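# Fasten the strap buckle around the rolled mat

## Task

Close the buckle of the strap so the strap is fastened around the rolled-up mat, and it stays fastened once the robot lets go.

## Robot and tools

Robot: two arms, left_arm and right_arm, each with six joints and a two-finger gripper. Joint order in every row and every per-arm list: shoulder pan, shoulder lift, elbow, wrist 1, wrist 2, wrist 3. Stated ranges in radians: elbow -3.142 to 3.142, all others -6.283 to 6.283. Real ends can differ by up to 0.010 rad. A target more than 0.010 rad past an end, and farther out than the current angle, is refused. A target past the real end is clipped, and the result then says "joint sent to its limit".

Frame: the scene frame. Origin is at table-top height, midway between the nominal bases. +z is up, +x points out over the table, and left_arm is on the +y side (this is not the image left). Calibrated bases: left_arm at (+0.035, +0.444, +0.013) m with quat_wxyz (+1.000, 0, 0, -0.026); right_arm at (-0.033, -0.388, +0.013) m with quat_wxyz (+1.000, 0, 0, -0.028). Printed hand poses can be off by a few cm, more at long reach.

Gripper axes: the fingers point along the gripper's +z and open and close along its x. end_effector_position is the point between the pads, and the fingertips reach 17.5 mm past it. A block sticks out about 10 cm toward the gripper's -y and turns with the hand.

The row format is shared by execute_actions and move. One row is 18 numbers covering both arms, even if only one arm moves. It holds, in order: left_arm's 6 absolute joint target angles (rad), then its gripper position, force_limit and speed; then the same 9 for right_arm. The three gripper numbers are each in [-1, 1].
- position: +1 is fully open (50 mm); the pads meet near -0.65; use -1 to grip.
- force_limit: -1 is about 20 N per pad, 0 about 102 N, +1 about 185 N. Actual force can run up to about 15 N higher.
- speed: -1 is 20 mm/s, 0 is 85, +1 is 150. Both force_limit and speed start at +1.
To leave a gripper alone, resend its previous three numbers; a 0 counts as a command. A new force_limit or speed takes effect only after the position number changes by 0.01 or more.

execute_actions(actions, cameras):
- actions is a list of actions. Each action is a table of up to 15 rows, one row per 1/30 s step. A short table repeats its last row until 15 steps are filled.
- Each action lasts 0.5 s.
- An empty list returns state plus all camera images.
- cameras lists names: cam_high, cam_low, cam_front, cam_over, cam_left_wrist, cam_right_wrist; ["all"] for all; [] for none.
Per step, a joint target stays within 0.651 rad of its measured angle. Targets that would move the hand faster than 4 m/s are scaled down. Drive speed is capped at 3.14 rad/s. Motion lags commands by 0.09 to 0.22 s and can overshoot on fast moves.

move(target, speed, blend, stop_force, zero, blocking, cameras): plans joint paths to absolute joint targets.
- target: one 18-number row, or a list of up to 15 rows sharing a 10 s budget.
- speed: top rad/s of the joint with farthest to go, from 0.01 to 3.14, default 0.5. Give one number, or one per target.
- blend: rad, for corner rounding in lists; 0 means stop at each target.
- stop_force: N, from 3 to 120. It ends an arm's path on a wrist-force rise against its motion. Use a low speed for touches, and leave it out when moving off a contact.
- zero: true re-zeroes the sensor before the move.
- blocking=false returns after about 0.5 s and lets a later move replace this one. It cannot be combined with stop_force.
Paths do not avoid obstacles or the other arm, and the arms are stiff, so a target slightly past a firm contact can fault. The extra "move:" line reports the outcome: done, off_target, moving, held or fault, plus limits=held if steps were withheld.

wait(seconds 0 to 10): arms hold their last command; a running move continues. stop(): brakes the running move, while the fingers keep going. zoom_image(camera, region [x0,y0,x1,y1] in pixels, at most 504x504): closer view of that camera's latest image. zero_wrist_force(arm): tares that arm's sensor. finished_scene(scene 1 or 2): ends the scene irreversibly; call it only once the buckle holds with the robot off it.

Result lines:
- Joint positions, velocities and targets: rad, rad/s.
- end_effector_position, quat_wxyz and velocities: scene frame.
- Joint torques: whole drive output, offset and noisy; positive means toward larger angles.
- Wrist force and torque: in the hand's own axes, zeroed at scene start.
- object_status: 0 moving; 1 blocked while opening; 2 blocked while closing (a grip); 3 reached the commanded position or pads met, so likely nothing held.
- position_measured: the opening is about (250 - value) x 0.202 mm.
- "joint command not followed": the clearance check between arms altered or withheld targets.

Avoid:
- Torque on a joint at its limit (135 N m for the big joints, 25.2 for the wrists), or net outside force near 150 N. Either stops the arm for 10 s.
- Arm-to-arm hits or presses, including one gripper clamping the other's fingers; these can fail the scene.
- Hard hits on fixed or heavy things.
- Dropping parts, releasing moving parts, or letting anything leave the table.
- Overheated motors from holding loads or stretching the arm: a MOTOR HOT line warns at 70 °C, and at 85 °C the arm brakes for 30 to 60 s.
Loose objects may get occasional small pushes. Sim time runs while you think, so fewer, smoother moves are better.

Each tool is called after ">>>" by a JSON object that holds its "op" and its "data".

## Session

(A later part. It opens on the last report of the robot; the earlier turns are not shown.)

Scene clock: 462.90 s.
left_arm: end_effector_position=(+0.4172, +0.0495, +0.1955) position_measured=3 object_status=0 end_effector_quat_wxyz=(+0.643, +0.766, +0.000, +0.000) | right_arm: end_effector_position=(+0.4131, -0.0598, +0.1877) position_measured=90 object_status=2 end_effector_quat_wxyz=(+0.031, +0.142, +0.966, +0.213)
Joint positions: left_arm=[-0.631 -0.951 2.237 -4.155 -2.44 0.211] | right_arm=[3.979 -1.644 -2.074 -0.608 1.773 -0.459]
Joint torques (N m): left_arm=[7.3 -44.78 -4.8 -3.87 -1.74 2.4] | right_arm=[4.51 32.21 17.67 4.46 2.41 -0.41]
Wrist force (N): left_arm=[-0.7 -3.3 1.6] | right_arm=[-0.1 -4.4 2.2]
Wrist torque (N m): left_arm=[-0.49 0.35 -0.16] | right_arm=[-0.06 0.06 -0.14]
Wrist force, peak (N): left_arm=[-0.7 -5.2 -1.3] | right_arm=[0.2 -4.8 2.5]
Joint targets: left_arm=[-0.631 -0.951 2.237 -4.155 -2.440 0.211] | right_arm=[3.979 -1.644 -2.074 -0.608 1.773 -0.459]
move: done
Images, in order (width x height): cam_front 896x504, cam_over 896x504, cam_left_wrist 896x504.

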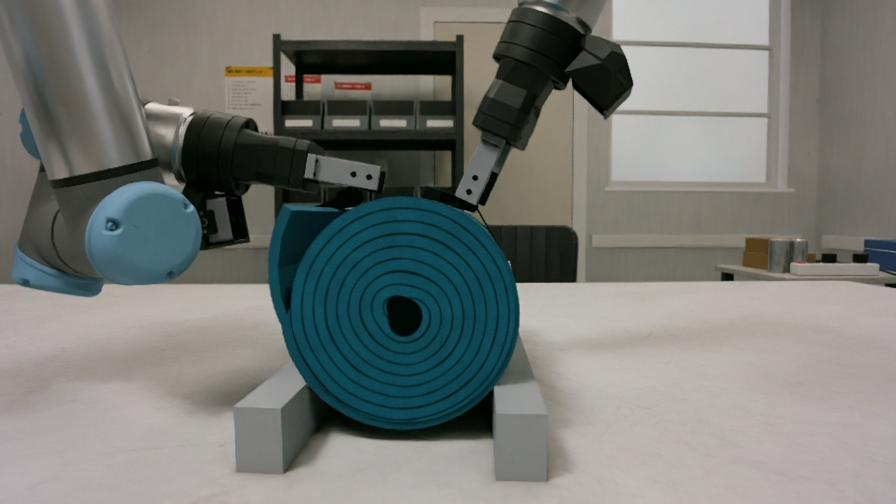

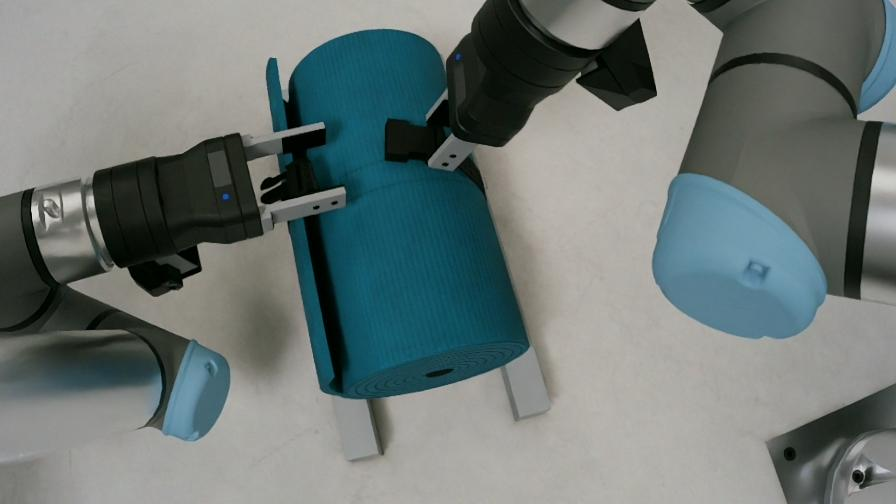

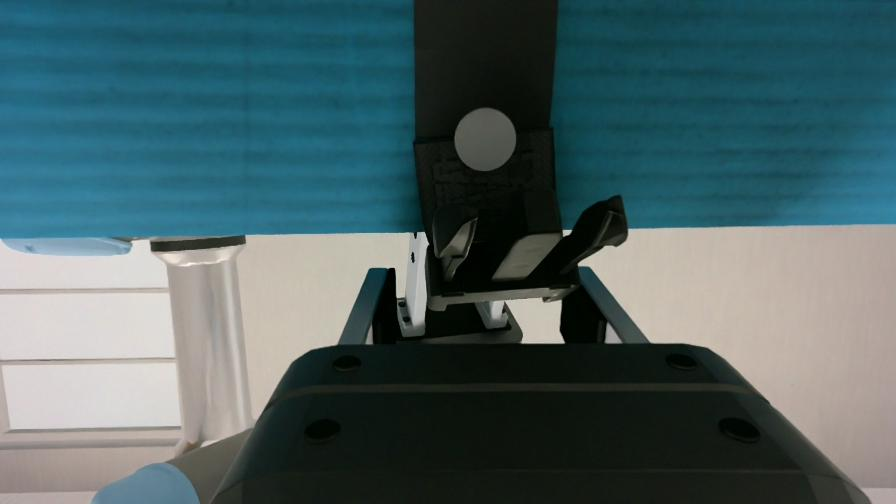

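>>> {"op": "wait", "data": {"seconds": 0.5, "cameras": ["cam_left_wrist","cam_over","cam_front","cam_right_wrist"]}}

>>> {"op": "zoom_image", "data": {"camera": "cam_over", "region": [200, 80, 500, 300]}}

>>> {"op": "zoom_image", "data": {"camera": "cam_front", "region": [240, 120, 440, 260]}}

Scene clock: 467.70 s.
left_arm: end_effector_position=(+0.4172, +0.0495, +0.1955) position_measured=3 object_status=3 end_effector_quat_wxyz=(+0.643, +0.766, +0.000, +0.000) | right_arm: end_effector_position=(+0.4131, -0.0598, +0.1877) position_measured=90 object_status=2 end_effector_quat_wxyz=(+0.031, +0.142, +0.966, +0.213)
Joint positions: left_arm=[-0.631 -0.951 2.237 -4.155 -2.44 0.211] | right_arm=[3.979 -1.644 -2.074 -0.608 1.773 -0.459]
Joint torques (N m): left_arm=[7.73 -37.59 -13.14 -4.41 0.26 2.18] | right_arm=[3.97 32.18 17.27 4.59 2.43 -0.4]
Wrist force (N): left_arm=[-0.6 -3.3 1.5] | right_arm=[0.0 -4.6 2.2]
Wrist torque (N m): left_arm=[-0.48 0.34 -0.16] | right_arm=[-0.09 0.05 -0.13]
Wrist force, peak (N): left_arm=[-0.5 -3.5 1.6] | right_arm=[0.1 -5.0 2.4]
Joint targets: left_arm=[-0.631 -0.951 2.237 -4.155 -2.440 0.211] | right_arm=[3.979 -1.644 -2.074 -0.608 1.773 -0.459]
Tool commands: left_gripper/position=+1.0 left_gripper/force_limit=-1.0 left_gripper/speed=-1.0 right_gripper/position=-1.0 right_gripper/force_limit=-0.6 right_gripper/speed=-1.0
wait: 0.50 s; at rest from the start
Images, in order (width x height): cam_front 896x504, cam_over 896x504, cam_left_wrist 896x504, cam_right_wrist 896x504.

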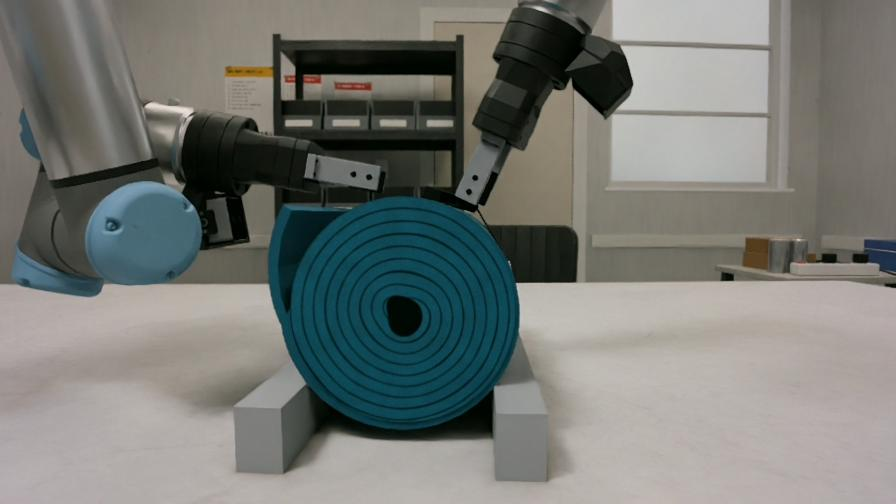

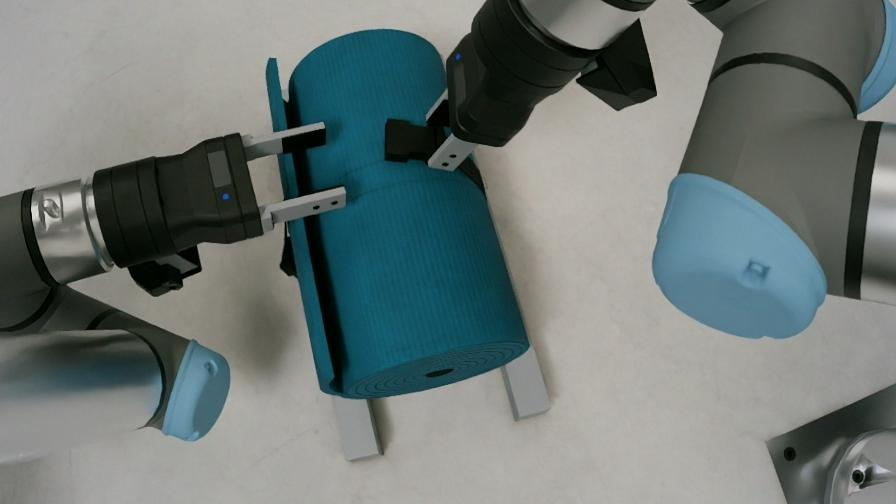

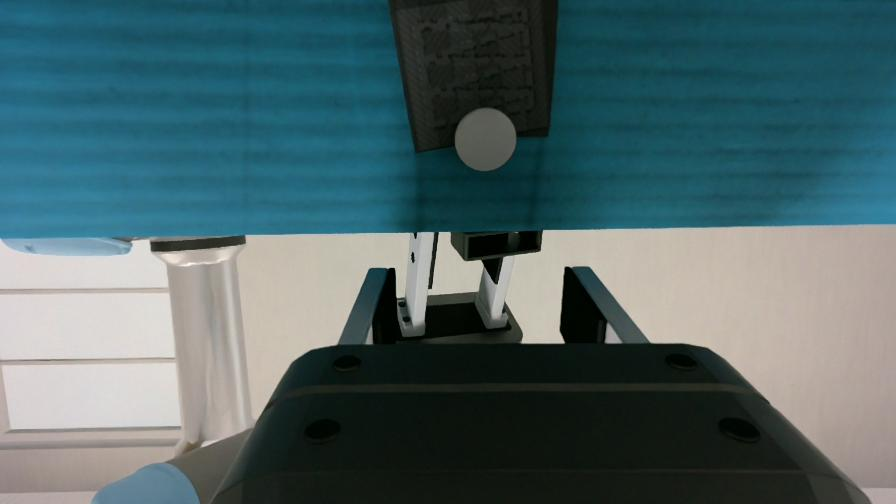

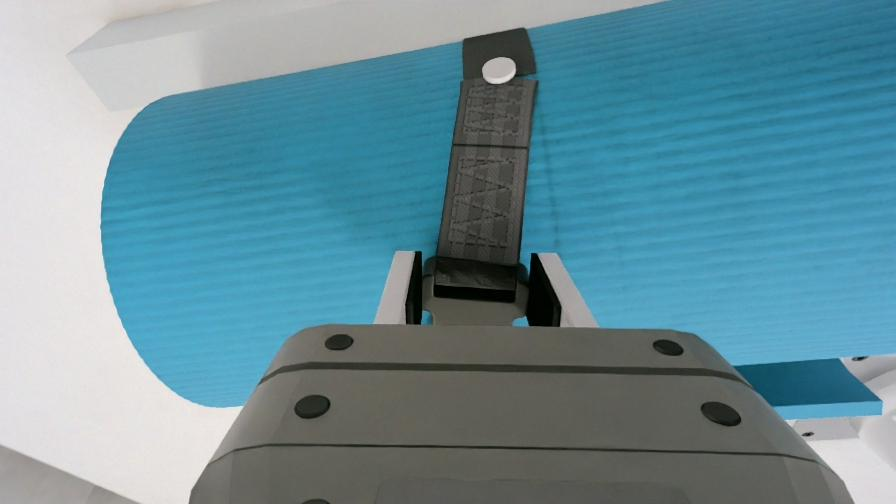

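Scaled by 1.680.

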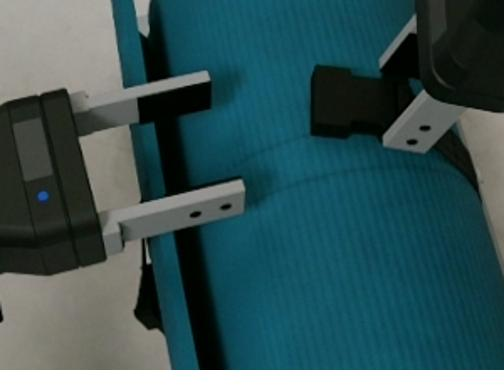

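Scaled by 2.520.

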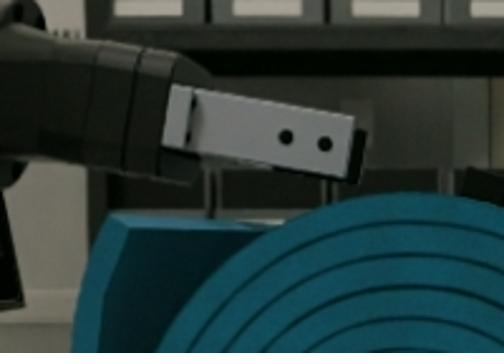

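>>> {"op": "move", "data": {"target": [[-0.5351,-1.0065,2.2864,-4.1125,-2.5322,0.2558,1,-1,-1,3.9789,-1.6444,-2.0738,-0.6080,1.7732,-0.4592,-1,-0.6,-1],[-0.4,-1.0764,2.4057,-3.7158,-2.4766,0.6376,1,-1,-1,3.9789,-1.6444,-2.0738,-0.6080,1.7732,-0.4592,-1,-0.6,-1],[-0.4447,-1.0596,2.4124,-3.7199,-2.4925,0.6620,1,-1,-1,3.9789,-1.6444,-2.0738,-0.6080,1.7732,-0.4592,-1,-0.6,-1]], "blend": 0.03, "speed": 0.6, "cameras": ["cam_left_wrist"]}}

Scene clock: 498.97 s.
left_arm: end_effector_position=(+0.4176, +0.1534, +0.1247) position_measured=3 object_status=3 end_effector_quat_wxyz=(+0.537, +0.843, +0.000, +0.000) | right_arm: end_effector_position=(+0.4131, -0.0598, +0.1877) position_measured=90 object_status=2 end_effector_quat_wxyz=(+0.031, +0.142, +0.966, +0.213)
Joint positions: left_arm=[-0.445 -1.06 2.412 -3.72 -2.492 0.662] | right_arm=[3.979 -1.644 -2.074 -0.608 1.773 -0.459]
Joint torques (N m): left_arm=[-5.29 -37.17 -15.51 -0.73 -0.2 -1.42] | right_arm=[3.85 32.21 18.05 4.75 2.42 -0.28]
Wrist force (N): left_arm=[-0.4 -2.9 1.2] | right_arm=[0.0 -4.6 2.4]
Wrist torque (N m): left_arm=[-0.41 0.22 -0.14] | right_arm=[-0.06 0.05 -0.13]
Wrist force, peak (N): left_arm=[-0.7 -3.7 5.1] | right_arm=[0.0 -4.9 2.4]
Joint targets: left_arm=[-0.445 -1.060 2.412 -3.720 -2.492 0.662] | right_arm=[3.979 -1.644 -2.074 -0.608 1.773 -0.459]
move: done; blend cut to 0.0223 rad at target 2
Images, in order (width x height): cam_left_wrist 896x504.

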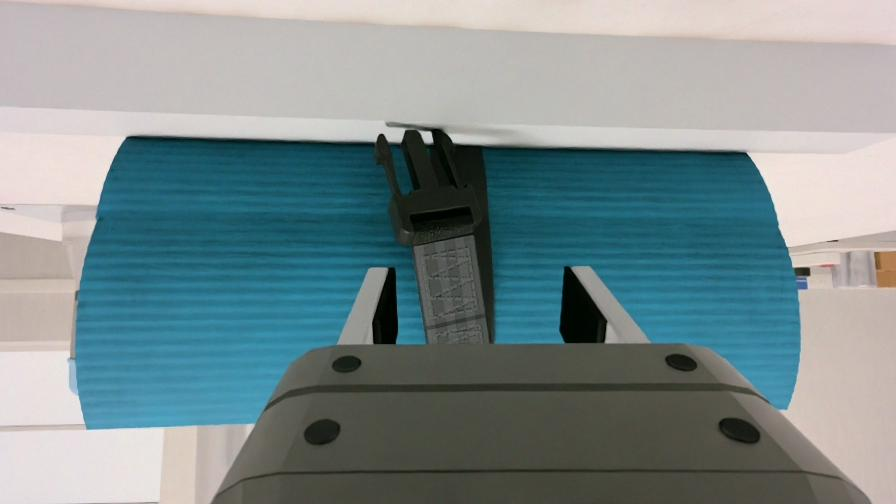

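>>> {"op": "move", "data": {"target": [-0.7533,-1.5823,2.2636,-2.5866,-1.8763,0.7134,1,-0.6,-0.5,3.9789,-1.6444,-2.0738,-0.6080,1.7732,-0.4592,-1,-0.6,-1], "speed": 0.6, "cameras": ["cam_left_wrist","cam_front","cam_over"]}}

>>> {"op": "zoom_image", "data": {"camera": "cam_left_wrist", "region": [330, 80, 630, 350]}}

Scene clock: 514.97 s.
left_arm: end_effector_position=(+0.4044, +0.1394, +0.1525) position_measured=3 object_status=3 end_effector_quat_wxyz=(+0.223, +0.975, +0.000, +0.000) | right_arm: end_effector_position=(+0.4131, -0.0598, +0.1877) position_measured=90 object_status=2 end_effector_quat_wxyz=(+0.031, +0.142, +0.966, +0.213)
Joint positions: left_arm=[-0.753 -1.582 2.264 -2.587 -1.876 0.714] | right_arm=[3.979 -1.644 -2.074 -0.608 1.773 -0.459]
Joint torques (N m): left_arm=[7.32 -23.08 -14.81 -1.79 0.16 -2.2] | right_arm=[3.68 31.69 18.5 4.99 2.4 -0.26]
Wrist force (N): left_arm=[-0.7 -1.3 0.7] | right_arm=[0.1 -4.6 2.4]
Wrist torque (N m): left_arm=[-0.18 0.13 -0.17] | right_arm=[-0.06 0.04 -0.14]
Wrist force, peak (N): left_arm=[-1.0 -3.6 0.6] | right_arm=[-0.1 -4.8 2.6]
Joint targets: left_arm=[-0.753 -1.582 2.264 -2.587 -1.876 0.713] | right_arm=[3.979 -1.644 -2.074 -0.608 1.773 -0.459]
move: done
Images, in order (width x height): cam_front 896x504, cam_over 896x504, cam_left_wrist 896x504.

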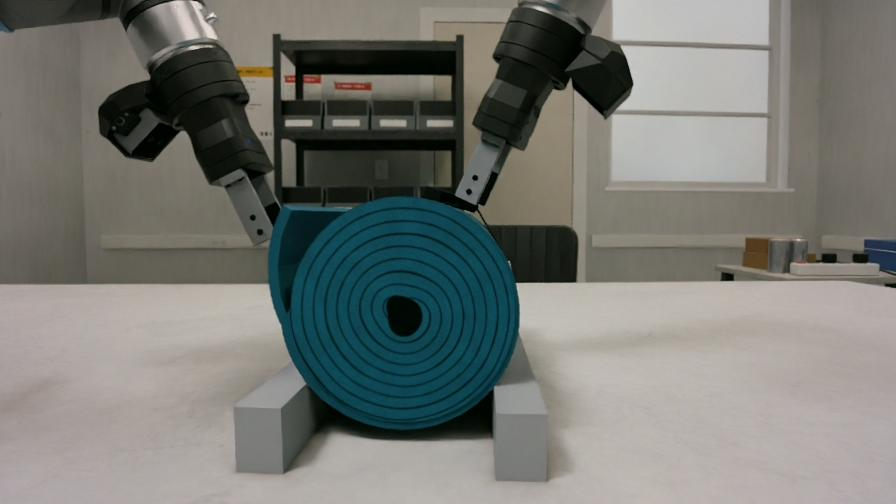

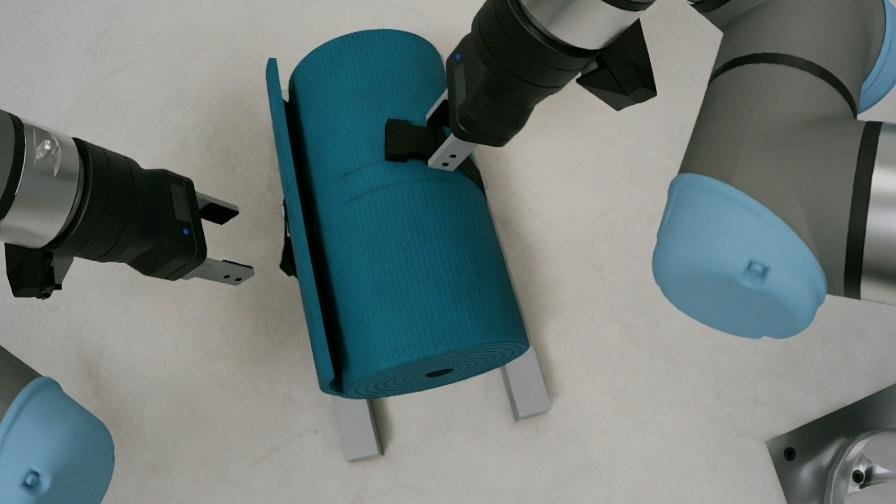

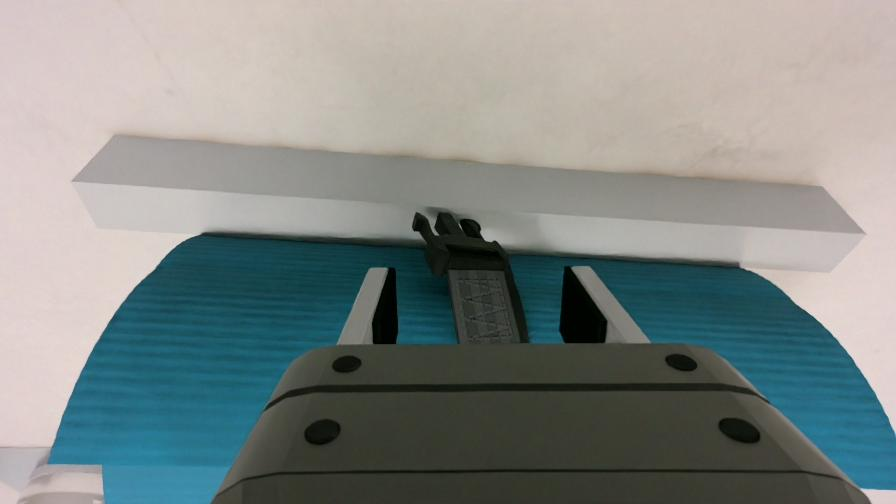

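Scaled by 1.680.

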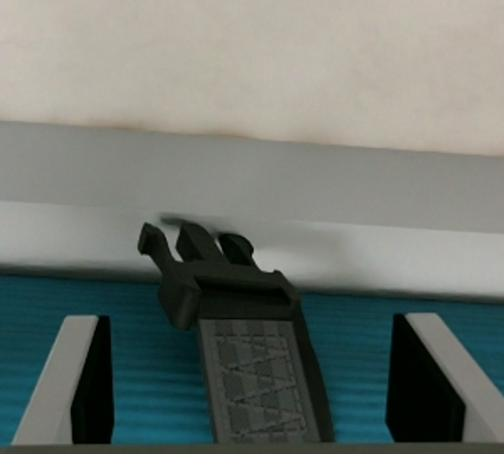

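>>> {"op": "move", "data": {"target": [-0.8141,-1.4245,2.2793,-2.7776,-1.8559,0.6536,1,-0.6,-0.5,3.9789,-1.6444,-2.0738,-0.6080,1.7732,-0.4592,-1,-0.6,-1], "speed": 0.15, "stop_force": 8, "cameras": ["cam_left_wrist","cam_front","cam_over"]}}

>>> {"op": "zoom_image", "data": {"camera": "cam_left_wrist", "region": [330, 80, 630, 350]}}

Scene clock: 537.97 s.
left_arm: end_effector_position=(+0.4044, +0.1029, +0.1007) position_measured=3 object_status=3 end_effector_quat_wxyz=(+0.223, +0.975, +0.000, +0.000) | right_arm: end_effector_position=(+0.4131, -0.0598, +0.1877) position_measured=90 object_status=2 end_effector_quat_wxyz=(+0.031, +0.142, +0.966, +0.213)
Joint positions: left_arm=[-0.814 -1.424 2.279 -2.778 -1.856 0.654] | right_arm=[3.979 -1.644 -2.074 -0.608 1.773 -0.459]
Joint torques (N m): left_arm=[8.99 -35.52 -24.84 -2.33 -2.1 2.38] | right_arm=[3.21 31.83 18.3 5.01 2.39 -0.09]
Wrist force (N): left_arm=[-0.4 -1.3 0.6] | right_arm=[-0.1 -4.6 2.3]
Wrist torque (N m): left_arm=[-0.17 0.08 -0.06] | right_arm=[-0.08 0.07 -0.14]
Wrist force, peak (N): left_arm=[-0.4 -1.3 1.7] | right_arm=[0.0 -4.9 2.6]
Joint targets: left_arm=[-0.814 -1.425 2.279 -2.778 -1.856 0.654] | right_arm=[3.979 -1.644 -2.074 -0.608 1.773 -0.459]
move: done
Images, in order (width x height): cam_front 896x504, cam_over 896x504, cam_left_wrist 896x504.

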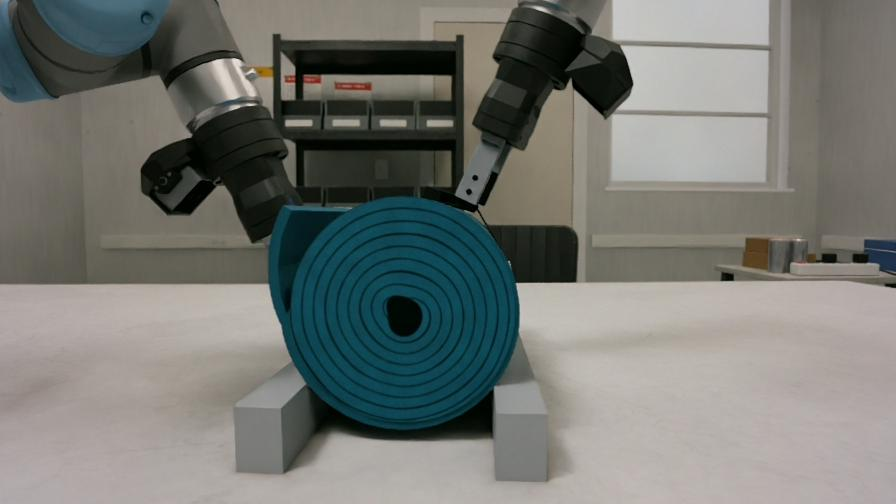

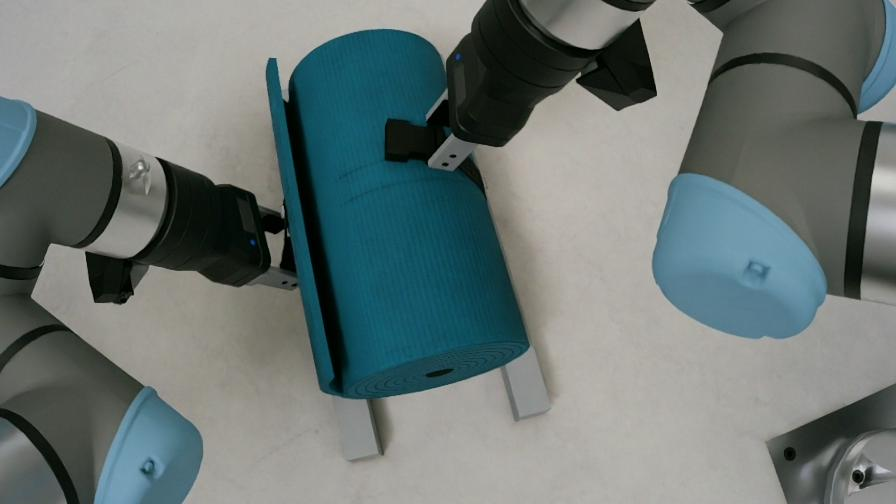

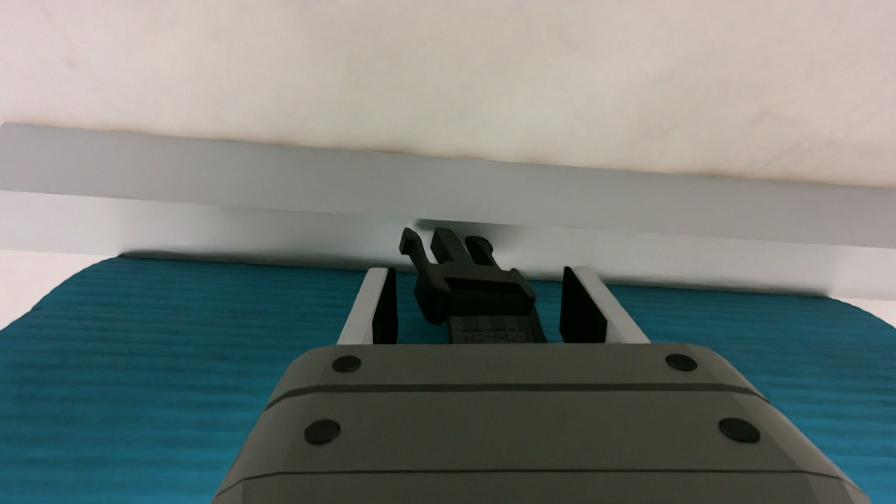

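Scaled by 1.680.

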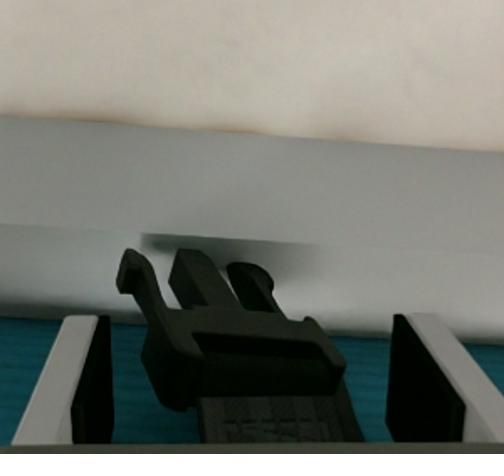

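>>> {"op": "move", "data": {"target": [-0.8086,-1.4387,2.2779,-2.7604,-1.8577,0.6590,1,-0.6,-0.5,3.9789,-1.6444,-2.0738,-0.6080,1.7732,-0.4592,-1,-0.6,-1], "speed": 0.15}}

>>> {"op": "move", "data": {"target": [-0.8086,-1.4387,2.2779,-2.7604,-1.8577,0.6590,-1,-0.4,-1,3.9789,-1.6444,-2.0738,-0.6080,1.7732,-0.4592,-1,-0.6,-1], "cameras": ["cam_left_wrist","cam_over"]}}

>>> {"op": "zoom_image", "data": {"camera": "cam_left_wrist", "region": [330, 80, 630, 350]}}

Scene clock: 546.07 s.
left_arm: end_effector_position=(+0.4048, +0.1060, +0.1055) position_measured=3 object_status=3 end_effector_quat_wxyz=(+0.223, +0.975, +0.000, +0.000) | right_arm: end_effector_position=(+0.4131, -0.0598, +0.1877) position_measured=90 object_status=2 end_effector_quat_wxyz=(+0.031, +0.142, +0.966, +0.213)
Joint positions: left_arm=[-0.808 -1.439 2.278 -2.76 -1.858 0.659] | right_arm=[3.979 -1.644 -2.074 -0.608 1.773 -0.459]
Joint torques (N m): left_arm=[1.2 -21.11 -24.31 -4.9 -1.69 1.23] | right_arm=[3.52 31.44 19.47 5.08 2.37 -0.1]
Wrist force (N): left_arm=[-0.5 -1.3 0.6] | right_arm=[0.0 -4.6 2.3]
Wrist torque (N m): left_arm=[-0.17 0.09 -0.16] | right_arm=[-0.07 0.05 -0.14]
Wrist force, peak (N): left_arm=[-0.5 -1.5 0.9] | right_arm=[0.0 -5.0 2.6]
Joint targets: left_arm=[-0.809 -1.439 2.278 -2.760 -1.858 0.659] | right_arm=[3.979 -1.644 -2.074 -0.608 1.773 -0.459]
move: done

Scene clock: 548.80 s.
left_arm: end_effector_position=(+0.4048, +0.1060, +0.1055) position_measured=252 object_status=3 end_effector_quat_wxyz=(+0.223, +0.975, +0.000, +0.000) | right_arm: end_effector_position=(+0.4131, -0.0598, +0.1877) position_measured=90 object_status=2 end_effector_quat_wxyz=(+0.031, +0.142, +0.966, +0.213)
Joint positions: left_arm=[-0.809 -1.439 2.278 -2.76 -1.858 0.659] | right_arm=[3.979 -1.644 -2.074 -0.608 1.773 -0.459]
Joint torques (N m): left_arm=[-6.45 -20.05 -13.83 -4.61 -1.16 -2.33] | right_arm=[3.08 31.82 18.98 5.3 2.42 -0.04]
Wrist force (N): left_arm=[-1.7 -6.9 -11.7] | right_arm=[0.0 -4.6 2.4]
Wrist torque (N m): left_arm=[-0.22 0.09 -0.25] | right_arm=[-0.08 0.04 -0.14]
Wrist force, peak (N): left_arm=[-1.8 -7.0 -11.8] | right_arm=[0.0 -4.9 2.6]
Joint targets: left_arm=[-0.809 -1.439 2.278 -2.760 -1.858 0.659] | right_arm=[3.979 -1.644 -2.074 -0.608 1.773 -0.459]
move: done
Images, in order (width x height): cam_over 896x504, cam_left_wrist 896x504.

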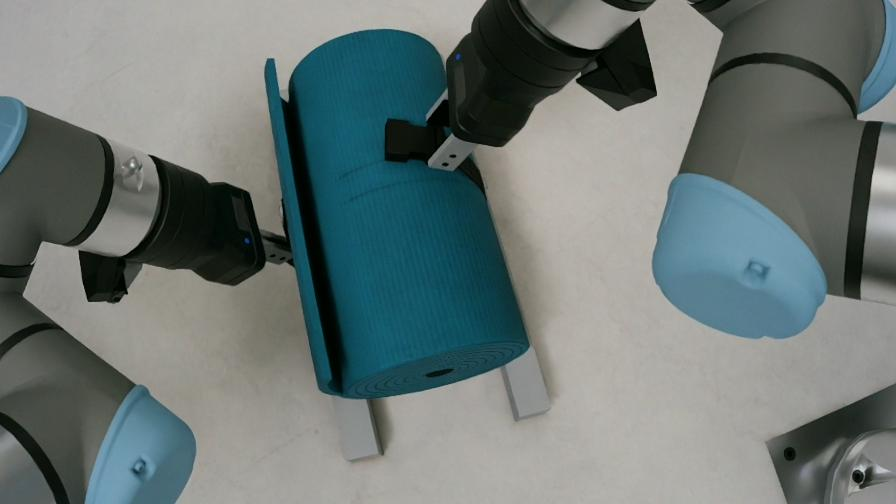

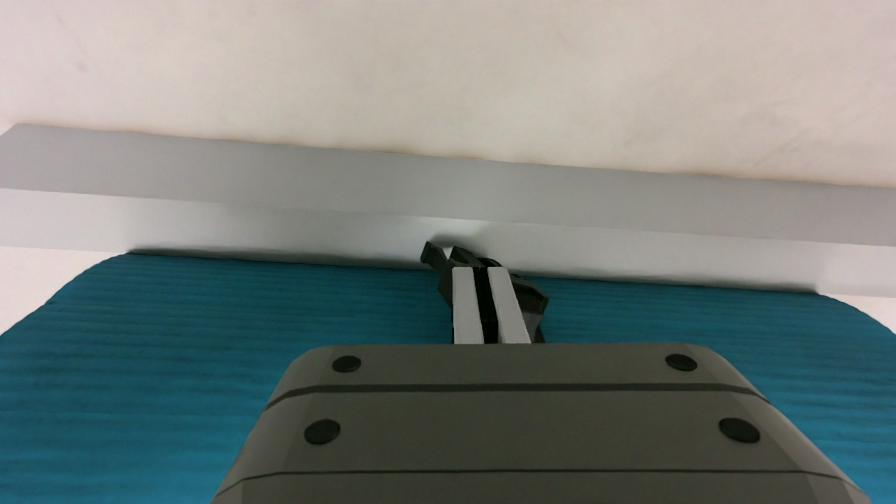

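Scaled by 1.680.

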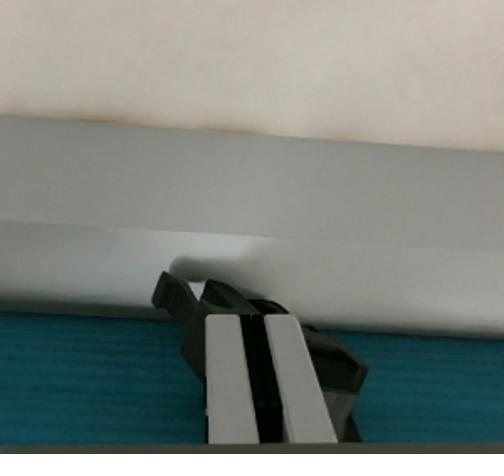

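>>> {"op": "move", "data": {"target": [-0.8086,-1.4387,2.2779,-2.7604,-1.8577,0.6590,1,-0.4,-0.5,3.9789,-1.6444,-2.0738,-0.6080,1.7732,-0.4592,-1,-0.6,-1], "cameras": ["cam_left_wrist"]}}

>>> {"op": "move", "data": {"target": [-0.8241,-1.4053,2.2749,-2.7951,-1.8524,0.6436,1,-0.4,-0.5,3.9789,-1.6444,-2.0738,-0.6080,1.7732,-0.4592,-1,-0.6,-1], "speed": 0.1, "stop_force": 15, "cameras": ["cam_left_wrist"]}}

>>> {"op": "zoom_image", "data": {"camera": "cam_left_wrist", "region": [330, 150, 630, 350]}}

Scene clock: 561.07 s.
left_arm: end_effector_position=(+0.4048, +0.1060, +0.1055) position_measured=3 object_status=3 end_effector_quat_wxyz=(+0.223, +0.975, +0.000, +0.000) | right_arm: end_effector_position=(+0.4131, -0.0598, +0.1877) position_measured=90 object_status=2 end_effector_quat_wxyz=(+0.031, +0.142, +0.966, +0.213)
Joint positions: left_arm=[-0.809 -1.439 2.278 -2.76 -1.858 0.659] | right_arm=[3.979 -1.644 -2.074 -0.608 1.773 -0.459]
Joint torques (N m): left_arm=[-7.31 -26.68 -14.68 -1.29 0.99 -2.41] | right_arm=[3.77 31.6 19.13 5.32 2.37 0]
Wrist force (N): left_arm=[-0.5 -1.2 0.5] | right_arm=[-0.2 -4.4 2.1]
Wrist torque (N m): left_arm=[-0.16 0.09 -0.17] | right_arm=[-0.07 0.07 -0.15]
Wrist force, peak (N): left_arm=[-1.7 -7.1 -11.7] | right_arm=[0.2 -5.0 2.6]
Joint targets: left_arm=[-0.809 -1.439 2.278 -2.760 -1.858 0.659] | right_arm=[3.979 -1.644 -2.074 -0.608 1.773 -0.459]
move: done
Images, in order (width x height): cam_left_wrist 896x504.

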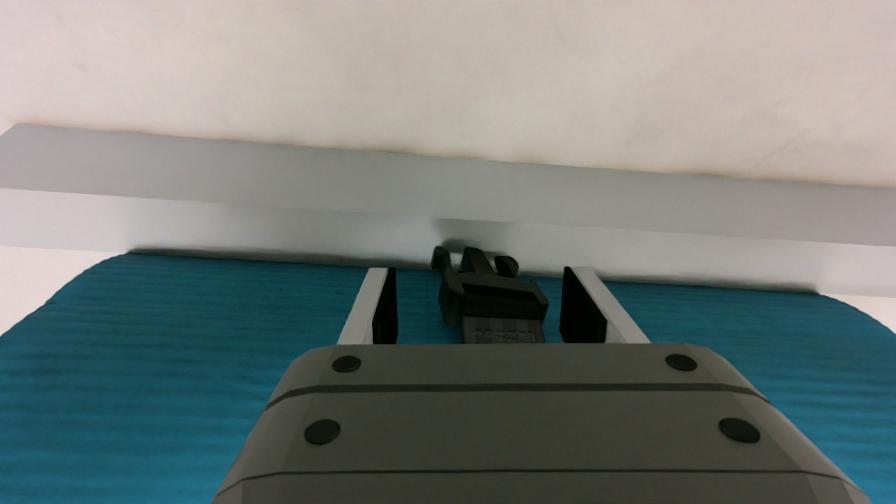

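Scene clock: 562.50 s.
left_arm: end_effector_position=(+0.4044, +0.0975, +0.0968) position_measured=3 object_status=3 end_effector_quat_wxyz=(+0.223, +0.975, +0.000, +0.000) | right_arm: end_effector_position=(+0.4131, -0.0598, +0.1877) position_measured=90 object_status=2 end_effector_quat_wxyz=(+0.031, +0.142, +0.966, +0.213)
Joint positions: left_arm=[-0.823 -1.408 2.275 -2.792 -1.853 0.645] | right_arm=[3.979 -1.644 -2.074 -0.608 1.773 -0.459]
Joint torques (N m): left_arm=[4.92 -28.14 -15.65 -7.98 -4.36 2.05] | right_arm=[3.47 31.41 19.2 5.39 2.4 -0.04]
Wrist force (N): left_arm=[1.4 -13.9 0.2] | right_arm=[0.0 -4.7 2.4]
Wrist torque (N m): left_arm=[-0.20 0.10 0.21] | right_arm=[-0.09 0.06 -0.14]
Wrist force, peak (N): left_arm=[1.2 -21.3 -11.7] | right_arm=[-0.1 -5.0 2.3]
Joint targets: left_arm=[-0.823 -1.408 2.275 -2.792 -1.853 0.645] | right_arm=[3.979 -1.644 -2.074 -0.608 1.773 -0.459]
move: contact (left_arm)
Images, in order (width x height): cam_left_wrist 896x504.

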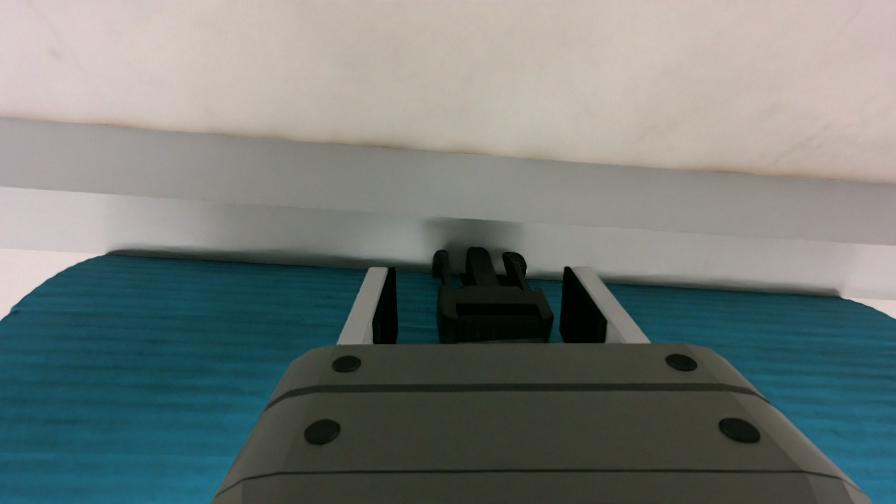

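Scaled by 1.680.

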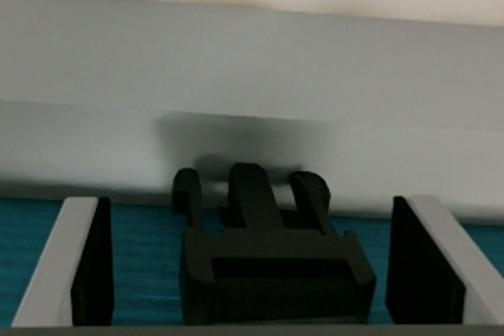

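>>> {"op": "move", "data": {"target": [-0.823,-1.408,2.275,-2.792,-1.853,0.645,-1,-0.4,-1,3.9789,-1.6444,-2.0738,-0.6080,1.7732,-0.4592,-1,-0.6,-1], "cameras": ["cam_left_wrist"]}}

>>> {"op": "zoom_image", "data": {"camera": "cam_left_wrist", "region": [330, 150, 630, 350]}}

Scene clock: 567.03 s.
left_arm: end_effector_position=(+0.4043, +0.0971, +0.0968) position_measured=86 object_status=2 end_effector_quat_wxyz=(+0.223, +0.975, +0.000, +0.000) | right_arm: end_effector_position=(+0.4131, -0.0598, +0.1877) position_measured=90 object_status=2 end_effector_quat_wxyz=(+0.031, +0.142, +0.966, +0.213)
Joint positions: left_arm=[-0.823 -1.408 2.275 -2.792 -1.853 0.645] | right_arm=[3.979 -1.644 -2.074 -0.608 1.773 -0.459]
Joint torques (N m): left_arm=[-8.1 -22.49 -30.04 -7.85 0.64 -2.87] | right_arm=[2.94 31.68 18.95 5.58 2.3 0.03]
Wrist force (N): left_arm=[-4.8 -10.9 -0.3] | right_arm=[0.0 -4.4 2.0]
Wrist torque (N m): left_arm=[-0.21 0.06 0.12] | right_arm=[-0.06 0.06 -0.14]
Wrist force, peak (N): left_arm=[-7.0 -14.8 -2.2] | right_arm=[0.0 -4.9 2.5]
Joint targets: left_arm=[-0.823 -1.408 2.275 -2.792 -1.853 0.645] | right_arm=[3.979 -1.644 -2.074 -0.608 1.773 -0.459]
move: done
Images, in order (width x height): cam_left_wrist 896x504.

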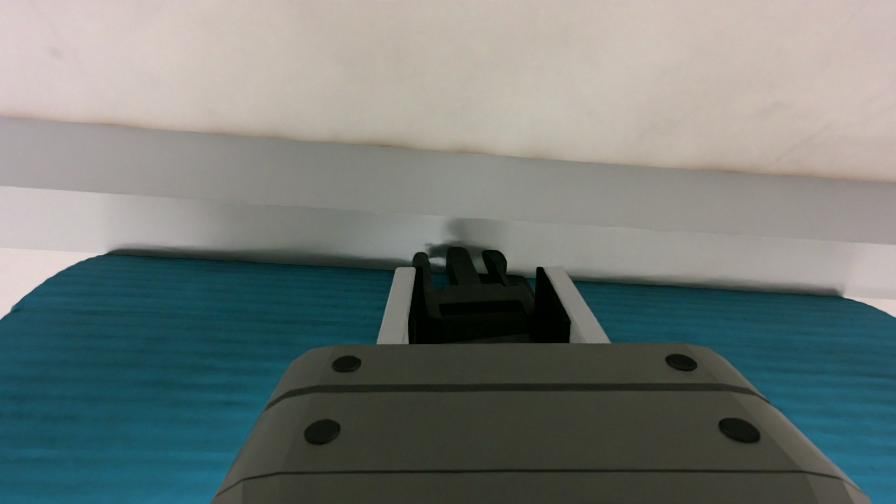

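Scaled by 1.680.

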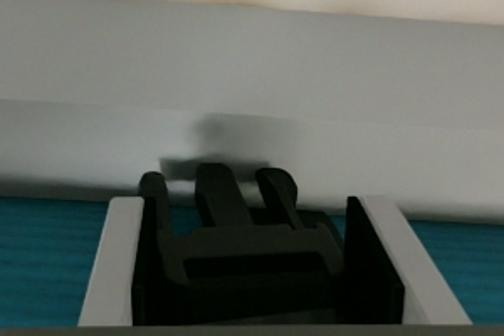

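>>> {"op": "move", "data": {"target": [[-0.7883,-1.5316,2.2318,-2.6157,-1.8647,0.6790,-1,-0.4,-1,3.9789,-1.6444,-2.0738,-0.6080,1.7732,-0.4592,-1,-0.6,-1],[-0.6704,-1.4772,2.3035,-3.0643,-2.1831,0.6303,-1,-0.4,-1,3.9602,-1.6563,-2.0448,-0.6763,1.8517,-0.6725,-1,-0.6,-1]], "speed": 0.35, "blend": 0.04, "cameras": ["all"]}}

>>> {"op": "zoom_image", "data": {"camera": "cam_front", "region": [230, 80, 530, 300]}}

>>> {"op": "zoom_image", "data": {"camera": "cam_over", "region": [200, 80, 500, 300]}}

Scene clock: 631.37 s.
left_arm: end_effector_position=(+0.4114, +0.0915, +0.2050) position_measured=86 object_status=2 end_effector_quat_wxyz=(+0.422, +0.906, +0.000, +0.000) | right_arm: end_effector_position=(+0.4032, -0.0562, +0.1882) position_measured=90 object_status=2 end_effector_quat_wxyz=(+0.010, +0.043, +0.976, +0.215)
Joint positions: left_arm=[-0.67 -1.477 2.304 -3.064 -2.183 0.63] | right_arm=[3.96 -1.656 -2.045 -0.676 1.852 -0.672]
Joint torques (N m): left_arm=[-8.83 -34.51 -26.48 -3.49 -1.2 2.5] | right_arm=[9.65 20.65 11.14 4.87 -1.33 0.64]
Motor temperatures (°C): left_arm=[28 34 32 34 37 34] | right_arm=[39 36 25 30 45 40]
Wrist force (N): left_arm=[-0.4 -4.1 1.4] | right_arm=[-1.3 -4.8 -8.4]
Wrist torque (N m): left_arm=[-0.25 0.20 -0.12] | right_arm=[-0.16 -0.10 -0.13]
Wrist force, peak (N): left_arm=[-0.7 -13.0 7.1] | right_arm=[-4.3 -5.5 -10.0]
Joint targets: left_arm=[-0.670 -1.477 2.304 -3.064 -2.183 0.630] | right_arm=[3.960 -1.656 -2.045 -0.676 1.852 -0.673]
move: done

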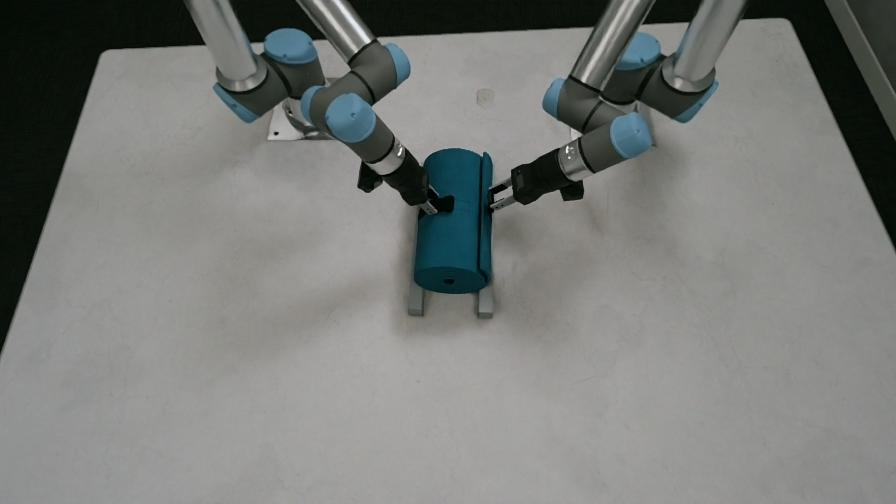

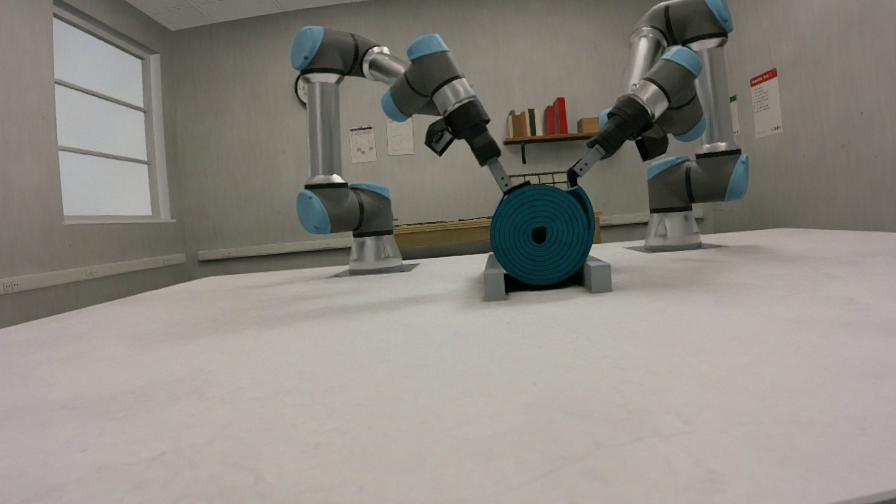

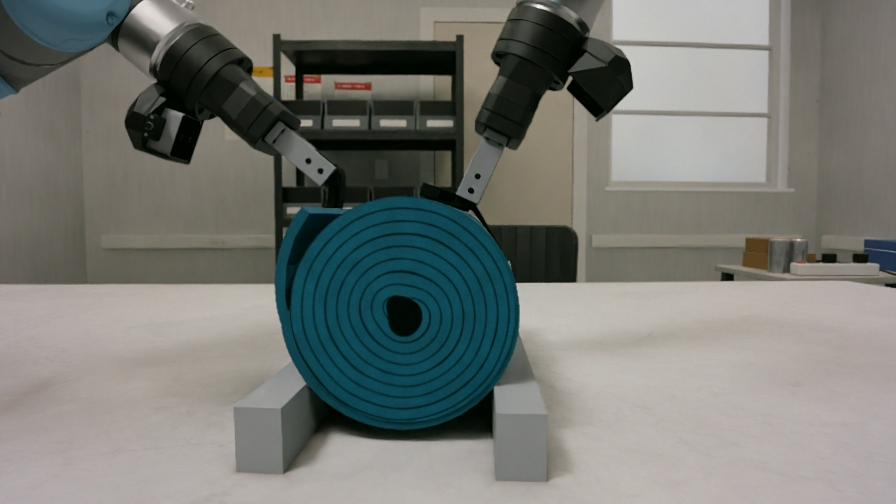

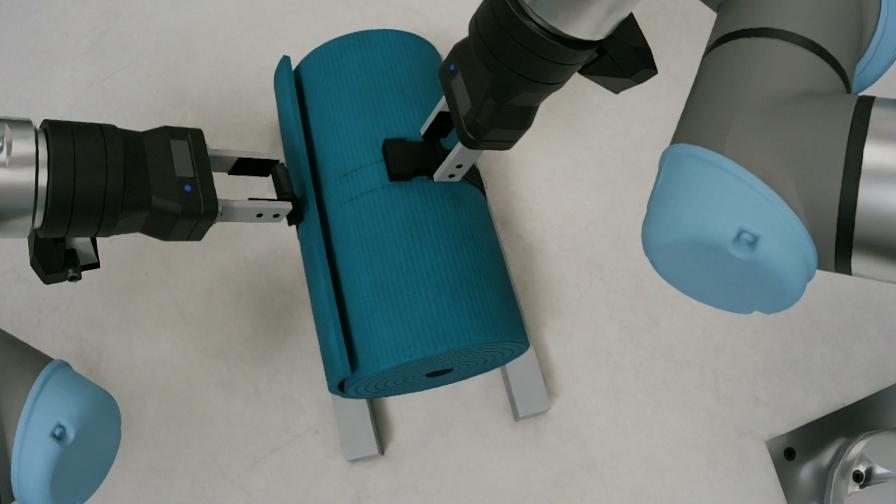

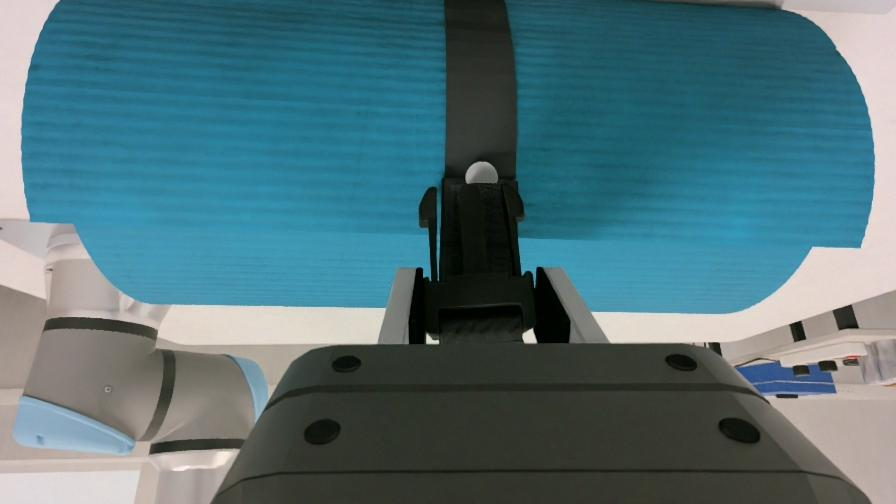

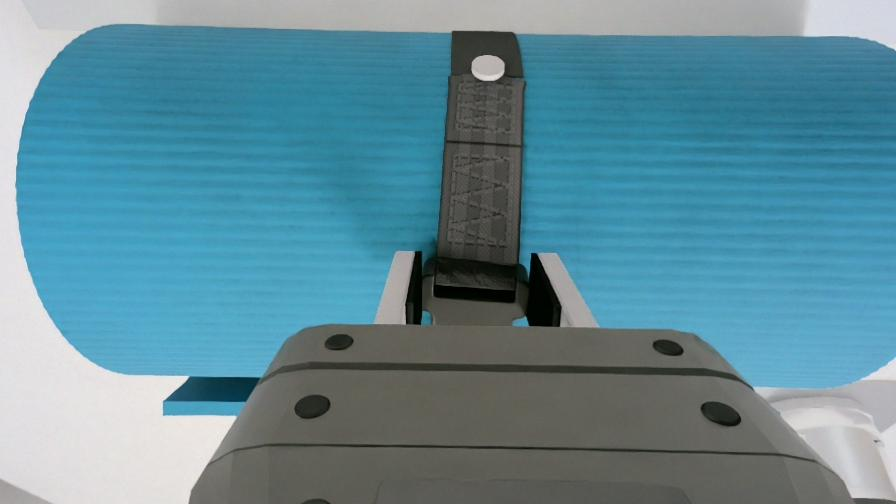

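Scaled by 1.680.

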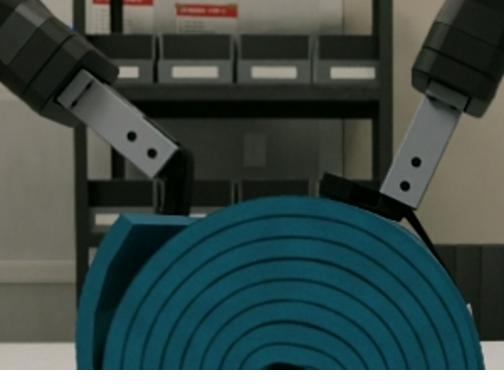

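Scaled by 1.680.

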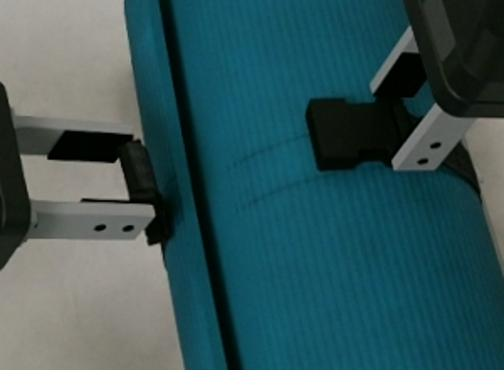

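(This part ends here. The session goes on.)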